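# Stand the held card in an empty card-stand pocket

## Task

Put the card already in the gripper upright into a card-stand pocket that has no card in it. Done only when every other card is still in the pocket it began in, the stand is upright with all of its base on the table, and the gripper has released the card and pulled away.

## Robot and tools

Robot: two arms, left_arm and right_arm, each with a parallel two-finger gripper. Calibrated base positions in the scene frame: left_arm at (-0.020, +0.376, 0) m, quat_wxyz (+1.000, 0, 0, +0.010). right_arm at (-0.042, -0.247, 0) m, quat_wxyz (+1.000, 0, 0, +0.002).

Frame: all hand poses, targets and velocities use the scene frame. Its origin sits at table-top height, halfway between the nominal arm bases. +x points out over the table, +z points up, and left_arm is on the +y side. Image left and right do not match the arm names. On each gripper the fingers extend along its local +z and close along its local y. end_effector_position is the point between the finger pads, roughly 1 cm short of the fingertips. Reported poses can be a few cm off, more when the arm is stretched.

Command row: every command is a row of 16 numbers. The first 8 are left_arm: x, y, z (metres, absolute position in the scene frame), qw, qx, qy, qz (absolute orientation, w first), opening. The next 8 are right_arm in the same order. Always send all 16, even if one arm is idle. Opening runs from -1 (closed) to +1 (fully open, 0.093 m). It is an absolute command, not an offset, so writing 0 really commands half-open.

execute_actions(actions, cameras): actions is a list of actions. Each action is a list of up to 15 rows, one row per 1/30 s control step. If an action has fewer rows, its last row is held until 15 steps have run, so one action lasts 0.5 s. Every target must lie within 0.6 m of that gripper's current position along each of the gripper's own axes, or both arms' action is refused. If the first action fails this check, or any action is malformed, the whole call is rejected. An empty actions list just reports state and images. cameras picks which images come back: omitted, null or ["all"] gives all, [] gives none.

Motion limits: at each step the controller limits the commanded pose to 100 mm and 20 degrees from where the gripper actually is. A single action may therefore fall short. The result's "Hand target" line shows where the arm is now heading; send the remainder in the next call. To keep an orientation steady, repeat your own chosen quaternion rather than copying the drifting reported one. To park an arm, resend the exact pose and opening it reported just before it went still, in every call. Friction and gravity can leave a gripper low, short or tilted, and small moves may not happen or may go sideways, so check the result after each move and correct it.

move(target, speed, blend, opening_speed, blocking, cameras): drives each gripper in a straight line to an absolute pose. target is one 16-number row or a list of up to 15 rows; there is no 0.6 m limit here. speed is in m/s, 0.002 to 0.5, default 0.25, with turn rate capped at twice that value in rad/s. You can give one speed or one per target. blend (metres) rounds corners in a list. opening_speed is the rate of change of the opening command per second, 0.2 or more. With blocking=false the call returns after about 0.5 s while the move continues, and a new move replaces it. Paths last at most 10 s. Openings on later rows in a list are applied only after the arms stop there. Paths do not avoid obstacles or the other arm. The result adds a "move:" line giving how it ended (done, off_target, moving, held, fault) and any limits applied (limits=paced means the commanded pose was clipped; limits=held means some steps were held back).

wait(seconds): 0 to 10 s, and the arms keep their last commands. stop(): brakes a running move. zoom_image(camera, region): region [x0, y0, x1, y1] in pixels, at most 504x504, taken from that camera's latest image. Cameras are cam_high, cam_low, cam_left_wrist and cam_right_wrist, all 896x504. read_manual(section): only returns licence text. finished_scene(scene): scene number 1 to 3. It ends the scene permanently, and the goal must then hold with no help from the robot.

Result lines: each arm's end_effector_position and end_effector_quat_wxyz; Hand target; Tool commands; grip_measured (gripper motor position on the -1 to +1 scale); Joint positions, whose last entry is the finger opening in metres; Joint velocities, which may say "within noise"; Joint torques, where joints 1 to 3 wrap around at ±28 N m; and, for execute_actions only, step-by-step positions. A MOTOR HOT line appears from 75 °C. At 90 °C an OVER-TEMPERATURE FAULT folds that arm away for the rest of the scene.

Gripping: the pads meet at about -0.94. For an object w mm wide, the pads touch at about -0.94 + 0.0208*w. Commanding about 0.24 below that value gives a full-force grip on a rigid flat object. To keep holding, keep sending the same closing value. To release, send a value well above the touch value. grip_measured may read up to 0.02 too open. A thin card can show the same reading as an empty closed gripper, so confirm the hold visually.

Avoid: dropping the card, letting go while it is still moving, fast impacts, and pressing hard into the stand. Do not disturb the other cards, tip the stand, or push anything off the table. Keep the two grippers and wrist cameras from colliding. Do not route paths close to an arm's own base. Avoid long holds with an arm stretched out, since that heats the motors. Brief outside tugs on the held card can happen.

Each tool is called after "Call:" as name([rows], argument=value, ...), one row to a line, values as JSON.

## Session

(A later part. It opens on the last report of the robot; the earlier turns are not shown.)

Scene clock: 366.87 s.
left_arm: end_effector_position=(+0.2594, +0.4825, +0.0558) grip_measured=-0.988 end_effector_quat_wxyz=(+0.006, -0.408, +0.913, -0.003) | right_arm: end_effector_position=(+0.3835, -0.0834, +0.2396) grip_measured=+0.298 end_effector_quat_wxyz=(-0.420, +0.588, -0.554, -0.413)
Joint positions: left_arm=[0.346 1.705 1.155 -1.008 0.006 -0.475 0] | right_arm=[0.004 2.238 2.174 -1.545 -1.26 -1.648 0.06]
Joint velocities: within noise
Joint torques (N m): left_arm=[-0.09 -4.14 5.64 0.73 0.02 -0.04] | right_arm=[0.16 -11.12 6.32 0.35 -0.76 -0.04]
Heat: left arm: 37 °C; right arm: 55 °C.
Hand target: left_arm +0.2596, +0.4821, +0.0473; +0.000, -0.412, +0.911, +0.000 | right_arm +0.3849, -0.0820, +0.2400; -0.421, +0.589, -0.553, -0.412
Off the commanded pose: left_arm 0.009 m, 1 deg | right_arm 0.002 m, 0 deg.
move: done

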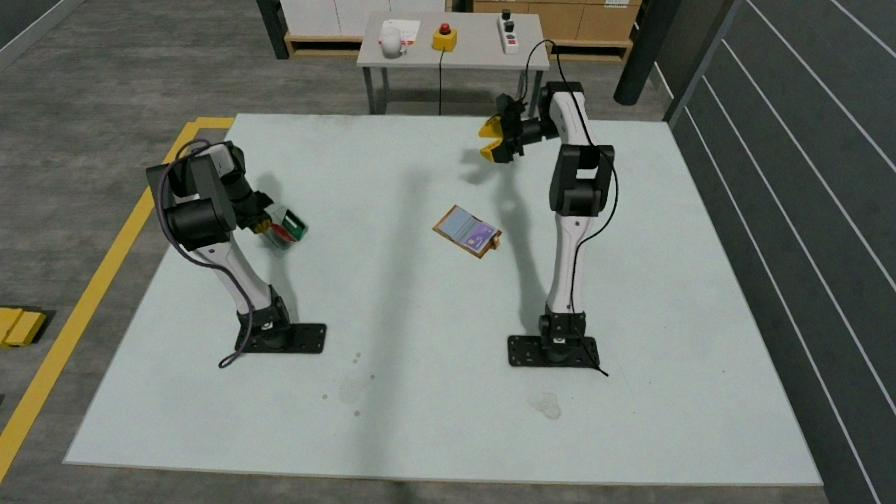

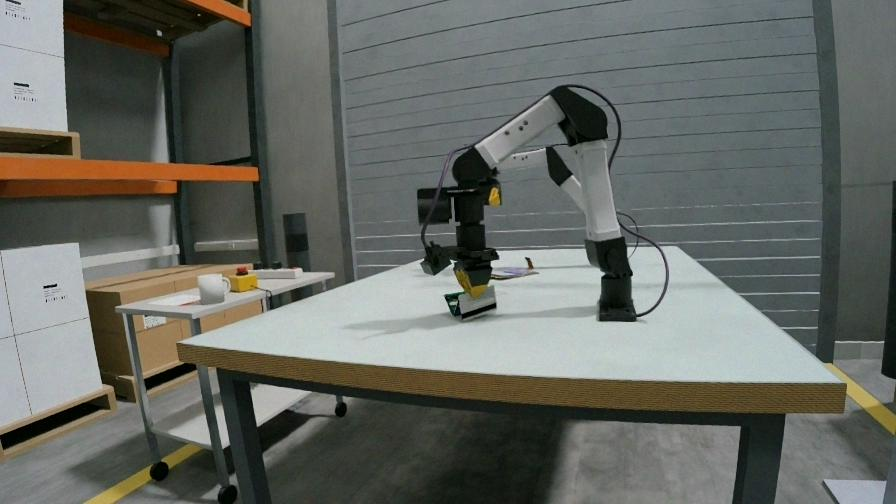

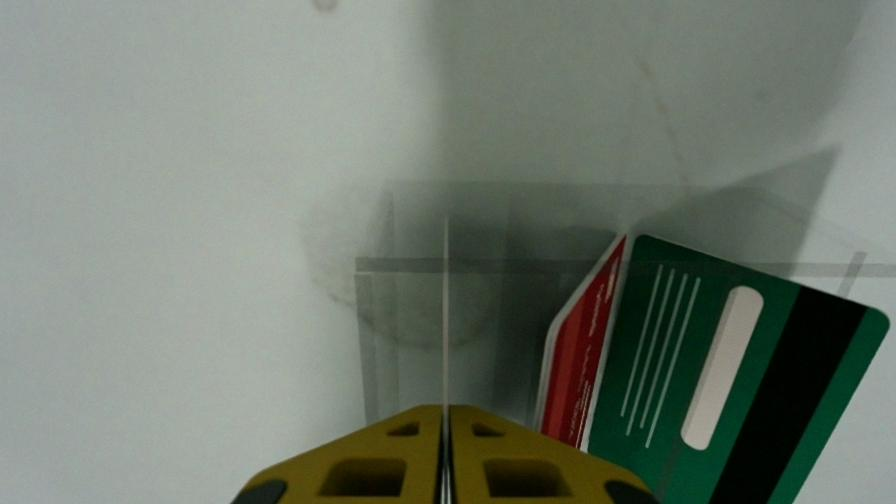

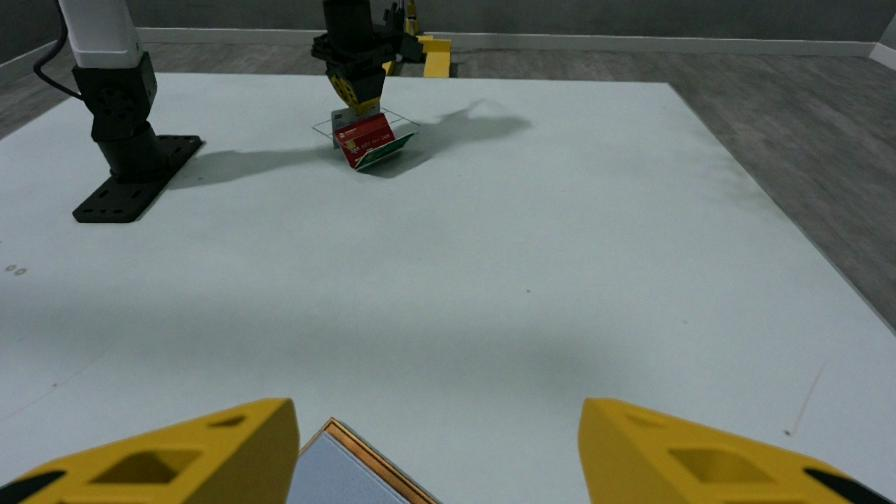

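Call:
move([
  [0.2598,0.4822,0.0435,0,-0.412,0.911,0,-1,0.385,-0.082,0.24,0.421,-0.589,0.553,0.412,0.3],
], speed=0.03, cameras=["cam_left_wrist"])

Call:
move([
  [0.2598,0.4822,0.0405,0,-0.412,0.911,0,-1,0.385,-0.082,0.24,0.421,-0.589,0.553,0.412,0.3],
], speed=0.03, cameras=["cam_left_wrist","cam_low"])

Call:
zoom_image(camera="cam_low", region=[420, 230, 520, 330])

Scene clock: 372.77 s.
left_arm: end_effector_position=(+0.2592, +0.4824, +0.0554) grip_measured=-0.988 end_effector_quat_wxyz=(+0.006, -0.408, +0.913, -0.003) | right_arm: end_effector_position=(+0.3835, -0.0834, +0.2396) grip_measured=+0.298 end_effector_quat_wxyz=(-0.420, +0.588, -0.554, -0.413)
Joint positions: left_arm=[0.346 1.705 1.153 -1.006 0.006 -0.475 0] | right_arm=[0.004 2.238 2.174 -1.545 -1.26 -1.648 0.06]
Joint velocities: within noise
Joint torques (N m): left_arm=[-0.1 -3.82 4.92 0.85 0.02 -0.04] | right_arm=[0.16 -11.14 6.31 0.35 -0.76 -0.04]
Heat: left arm: 37 °C; right arm: 56 °C.
Hand target: left_arm +0.2593, +0.4820, +0.0439; +0.000, -0.412, +0.911, +0.000 | right_arm +0.3849, -0.0820, +0.2400; -0.421, +0.589, -0.553, -0.412
Off the commanded pose: left_arm 0.012 m, 1 deg | right_arm 0.002 m, 0 deg.
move: off_target (left_arm)
Images, in order (width x height): cam_left_wrist 896x504.

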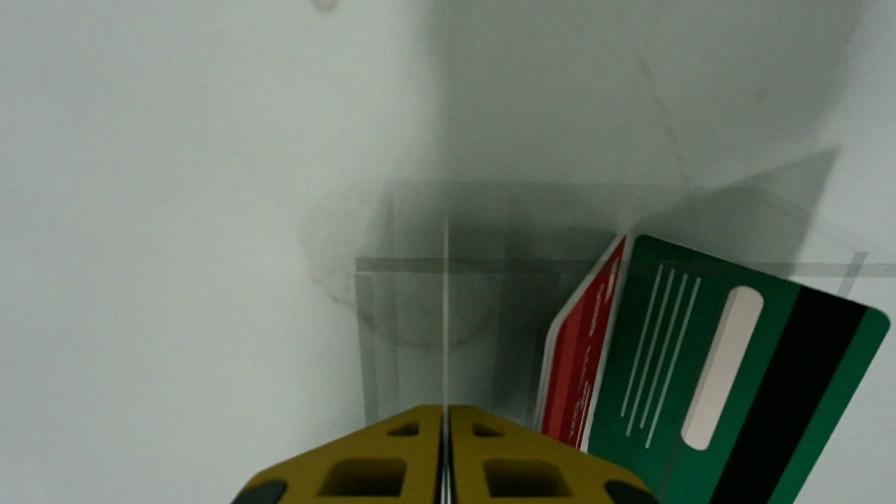

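Scene clock: 373.47 s.
left_arm: end_effector_position=(+0.2591, +0.4824, +0.0550) grip_measured=-0.988 end_effector_quat_wxyz=(+0.006, -0.408, +0.913, -0.003) | right_arm: end_effector_position=(+0.3835, -0.0834, +0.2396) grip_measured=+0.298 end_effector_quat_wxyz=(-0.420, +0.588, -0.554, -0.413)
Joint positions: left_arm=[0.346 1.705 1.152 -1.005 0.006 -0.475 0] | right_arm=[0.004 2.238 2.174 -1.545 -1.26 -1.648 0.06]
Joint velocities: within noise
Joint torques (N m): left_arm=[-0.09 -3.56 4.33 0.95 0.02 -0.04] | right_arm=[0.16 -11.12 6.31 0.35 -0.76 -0.04]
Heat: left arm: 37 °C; right arm: 56 °C.
Hand target: left_arm +0.2592, +0.4820, +0.0411; +0.000, -0.412, +0.911, +0.000 | right_arm +0.3849, -0.0820, +0.2400; -0.421, +0.589, -0.553, -0.412
Off the commanded pose: left_arm 0.015 m, 1 deg | right_arm 0.002 m, 0 deg.
move: off_target (left_arm)
Images, in order (width x height): cam_low 896x504, cam_left_wrist 896x504.

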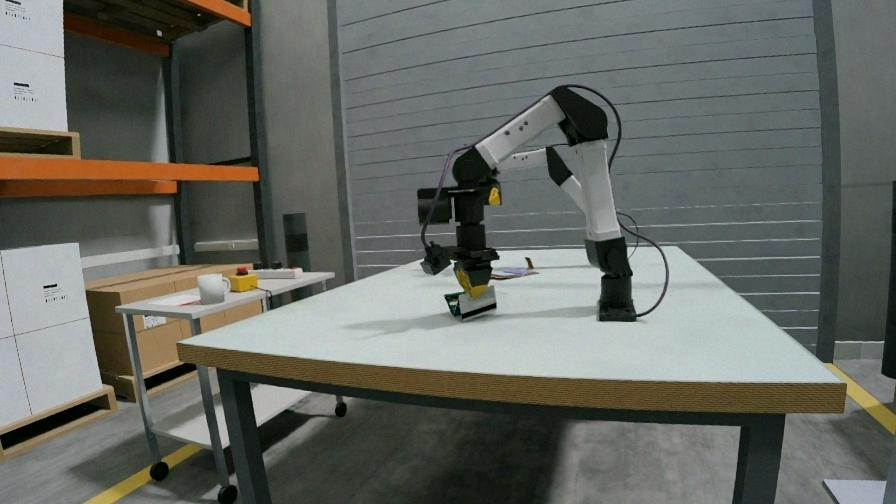

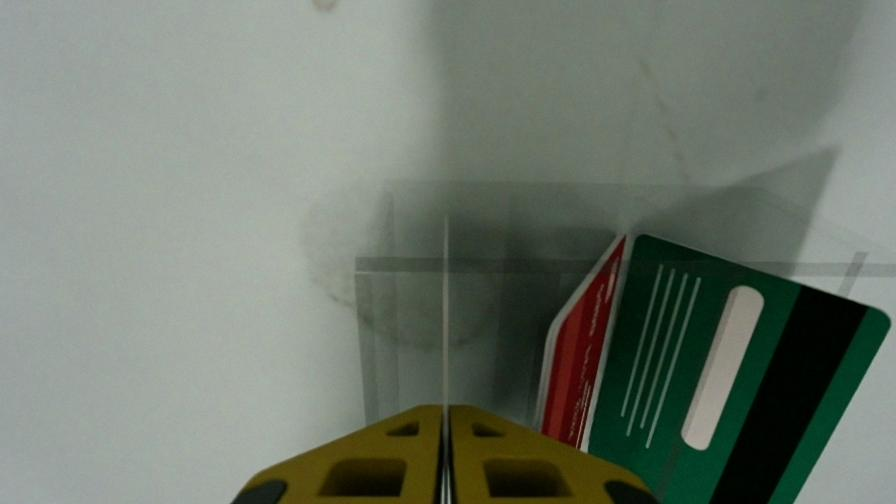

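Scaled by 5.040 from the camera's 896x504 image, which has a finer 1280x720 frame.

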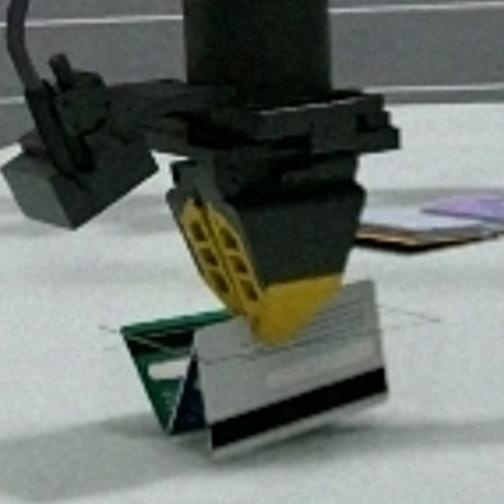

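Call:
move([
  [0.2598,0.4822,0.0472,0,-0.412,0.911,0,-1,0.385,-0.082,0.24,0.421,-0.589,0.553,0.412,0.3],
  [0.2598,0.4822,0.0472,0,-0.412,0.911,0,-0.8,0.385,-0.082,0.24,0.421,-0.589,0.553,0.412,0.3],
], speed=0.05, opening_speed=0.3)

Call:
zoom_image(camera="cam_left_wrist", region=[300, 100, 700, 500])

Call:
zoom_image(camera="cam_low", region=[420, 230, 520, 330])

Scene clock: 383.73 s.
left_arm: end_effector_position=(+0.2604, +0.4827, +0.0550) grip_measured=-0.802 end_effector_quat_wxyz=(+0.009, -0.408, +0.913, -0.004) | right_arm: end_effector_position=(+0.3835, -0.0834, +0.2396) grip_measured=+0.298 end_effector_quat_wxyz=(-0.420, +0.588, -0.554, -0.413)
Joint positions: left_arm=[0.346 1.705 1.152 -0.999 0.006 -0.476 0.007] | right_arm=[0.004 2.238 2.174 -1.545 -1.26 -1.648 0.06]
Joint velocities: within noise
Joint torques (N m): left_arm=[-0.05 -4.14 6.01 0.65 0.02 -0.04] | right_arm=[0.16 -11.12 6.31 0.35 -0.76 -0.04]
Heat: left arm: 37 °C; right arm: 56 °C.
Hand target: left_arm +0.2597, +0.4821, +0.0474; +0.000, -0.412, +0.911, +0.000 | right_arm +0.3849, -0.0820, +0.2400; -0.421, +0.589, -0.553, -0.412
Off the commanded pose: left_arm 0.008 m, 1 deg | right_arm 0.002 m, 0 deg.
move: done

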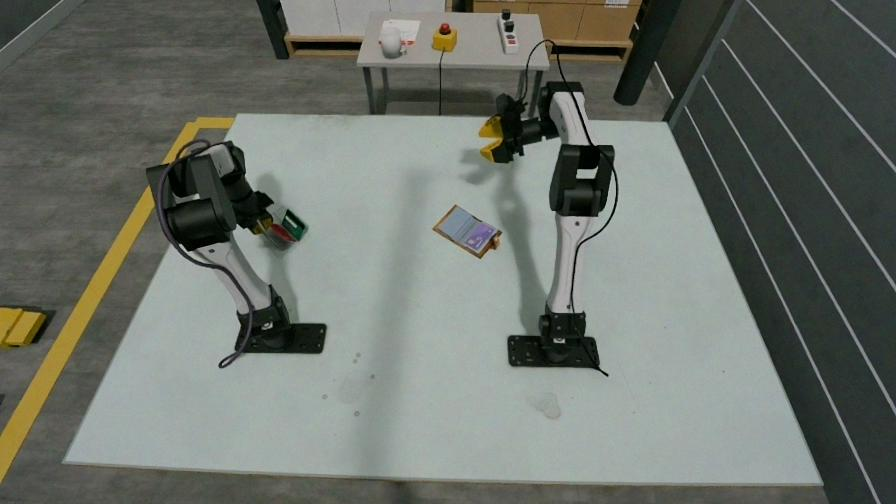

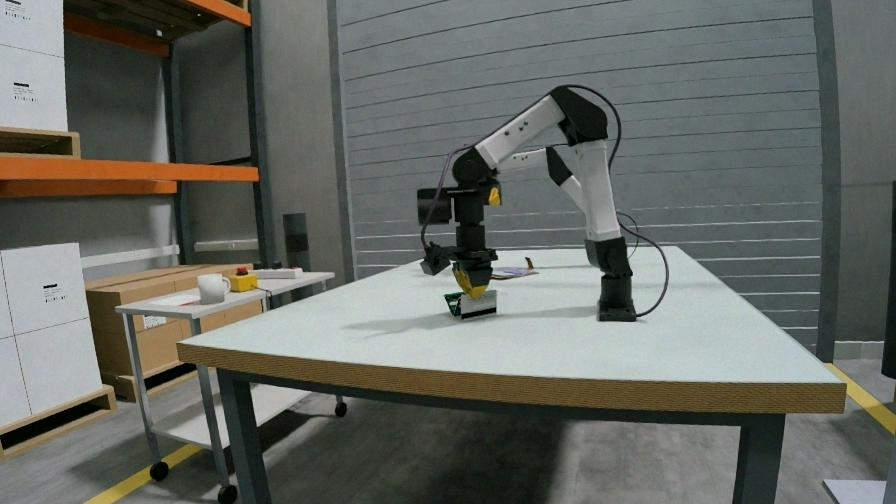

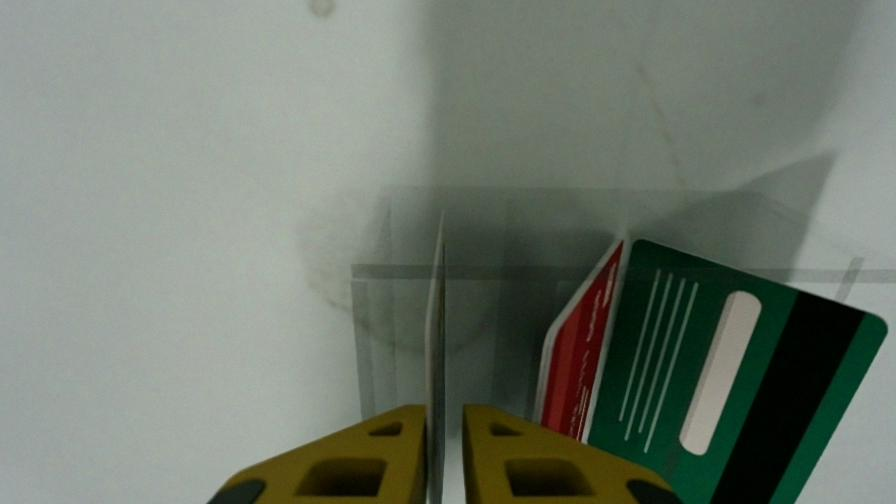

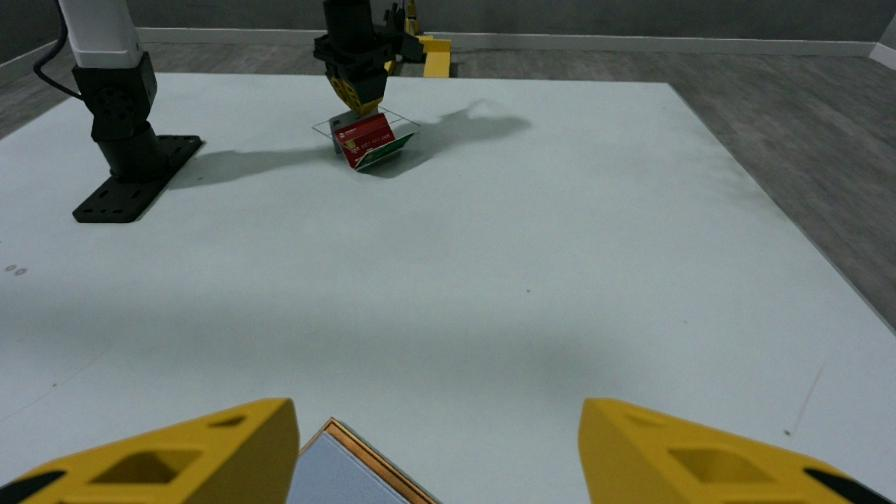

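Scaled by 1.260 from the camera's 896x504 image, which has a finer 1280x720 frame.

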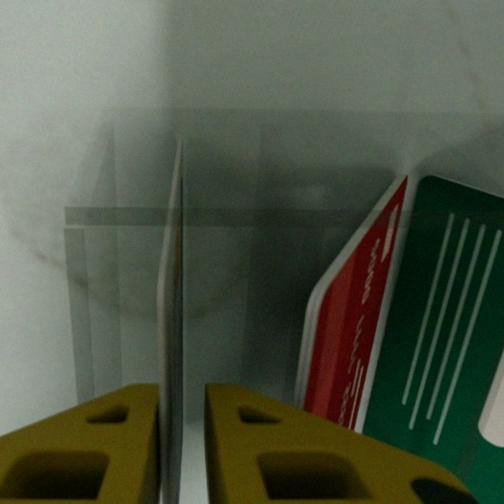

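Scaled by 5.040 from the camera's 896x504 image, which has a finer 1280x720 frame.

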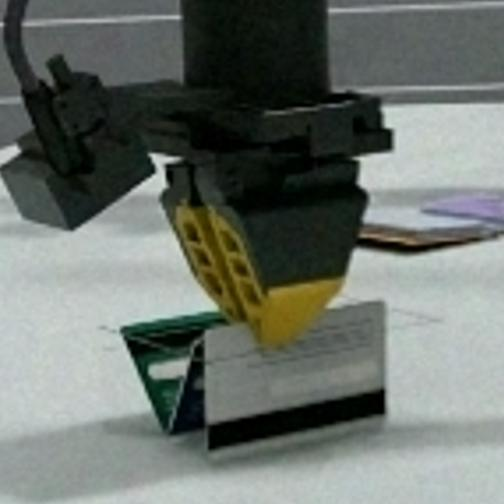

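Call:
move([
  [0.2598,0.4822,0.08,0,-0.412,0.911,0,-0.8,0.385,-0.082,0.24,0.421,-0.589,0.553,0.412,0.3],
  [0.2598,0.4622,0.22,0,-0.412,0.911,0,-0.8,0.385,-0.12,0.26,0.421,-0.589,0.553,0.412,0.3],
], speed=[0.05,0.25], blend=0.01)

Call:
zoom_image(camera="cam_left_wrist", region=[300, 50, 700, 450])

Call:
zoom_image(camera="cam_low", region=[420, 230, 520, 330])

Scene clock: 396.37 s.
left_arm: end_effector_position=(+0.2640, +0.4636, +0.2147) grip_measured=-0.802 end_effector_quat_wxyz=(+0.049, -0.407, +0.912, -0.009) | right_arm: end_effector_position=(+0.3930, -0.1193, +0.2478) grip_measured=+0.298 end_effector_quat_wxyz=(-0.442, +0.568, -0.574, -0.389)
Joint positions: left_arm=[0.281 1.621 1.698 -1.549 0.006 -0.538 0.007] | right_arm=[-0.079 2.218 2.174 -1.545 -1.26 -1.648 0.06]
Joint velocities: within noise
Joint torques (N m): left_arm=[0.01 -6 7.35 0.52 0.02 -0.04] | right_arm=[-0.34 -14.74 4.52 0.16 -0.8 -0.14]
Heat: left arm: 37 °C; right arm: 57 °C.
Hand target: left_arm +0.2599, +0.4623, +0.2193; +0.049, -0.411, +0.910, -0.006 | right_arm +0.3854, -0.1194, +0.2596; -0.447, +0.570, -0.572, -0.386
Off the commanded pose: left_arm 0.007 m, 6 deg | right_arm 0.015 m, 5 deg.
joint sent to its limit (left arm) — joint 4 (wrist pitch), lower limit. The joint targets are off in orientation, not in position.
joint sent to its limit (right arm) — joint 4 (wrist pitch), lower limit. The joint targets are off in orientation, not in position.
move: off_target (left_arm, right_arm)

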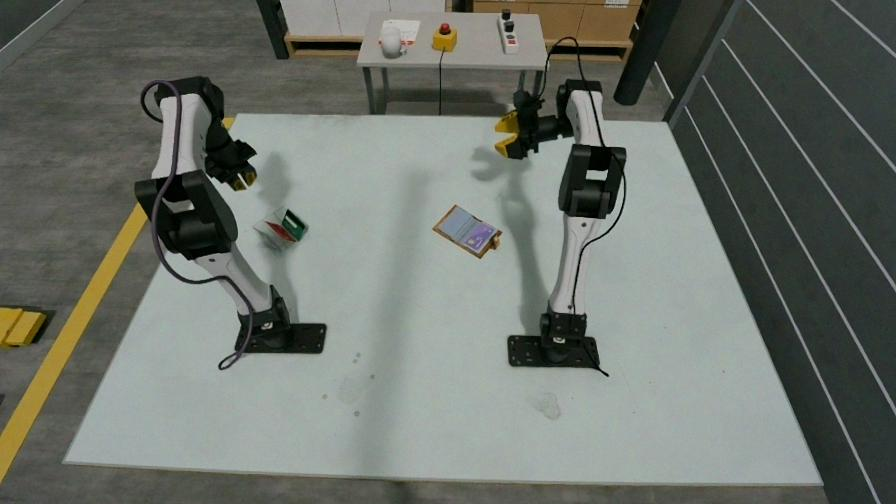

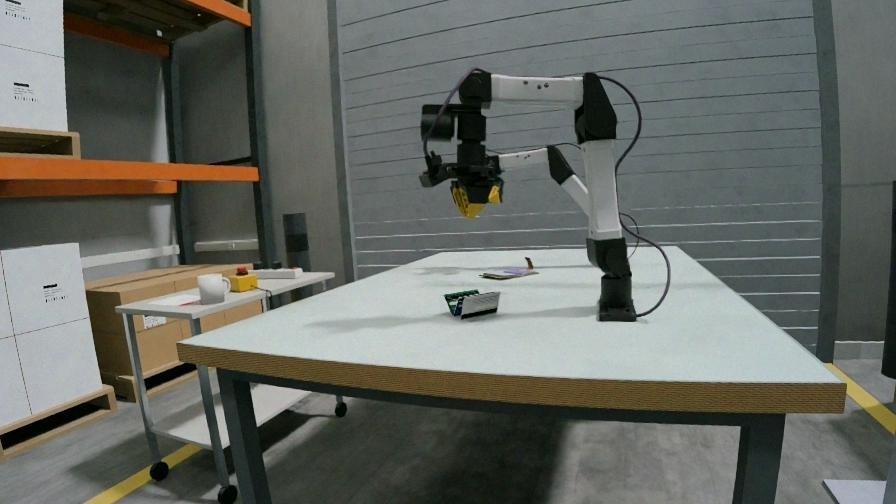

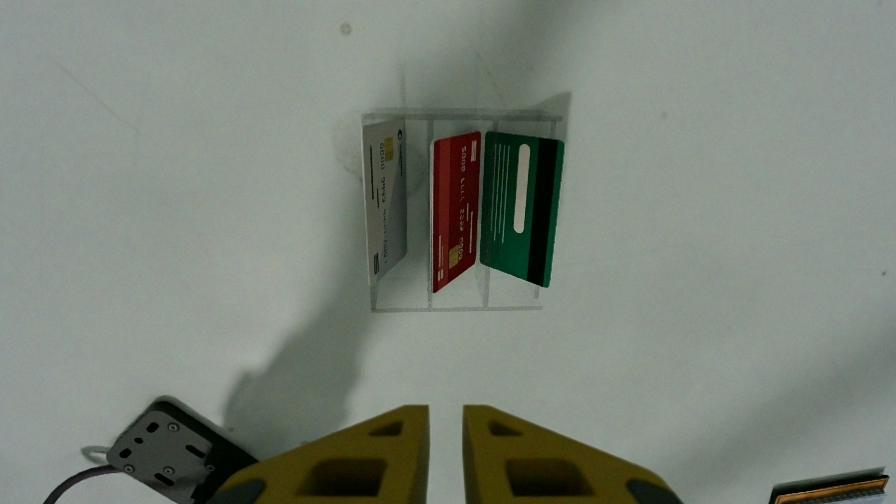

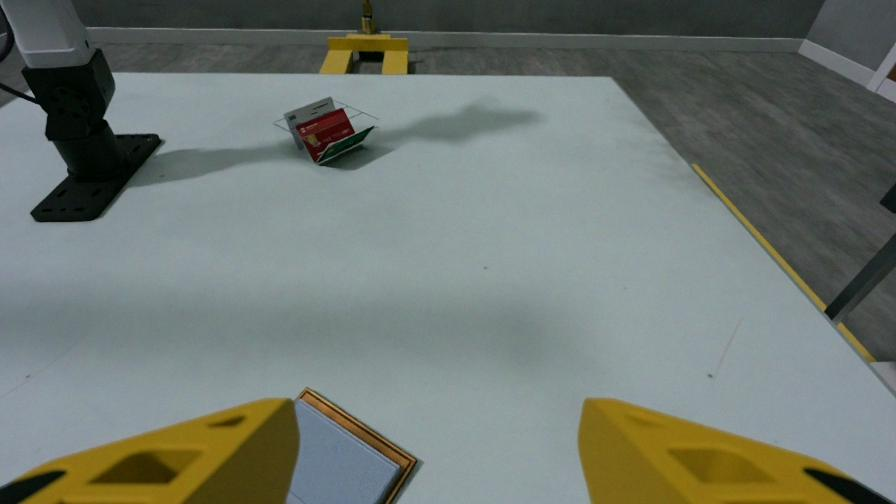

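Scaled by 1.260 from the camera's 896x504 image, which has a finer 1280x720 frame.

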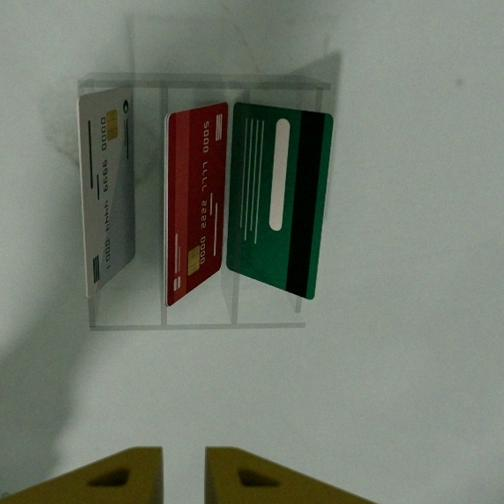

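Scaled by 5.040 from the camera's 896x504 image, which has a finer 1280x720 frame.

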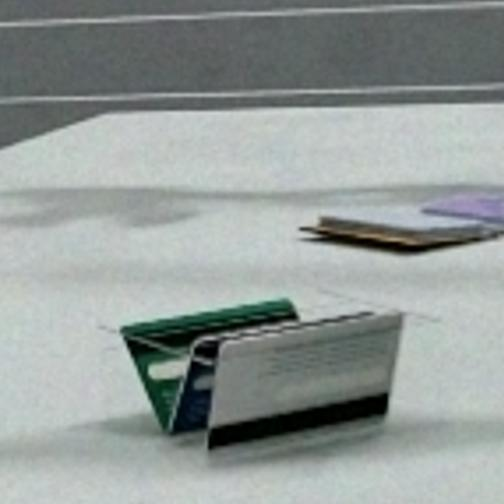

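Card stands in the pocket.

Call:
finished_scene(scene=1)

The scene is finished: the task was done.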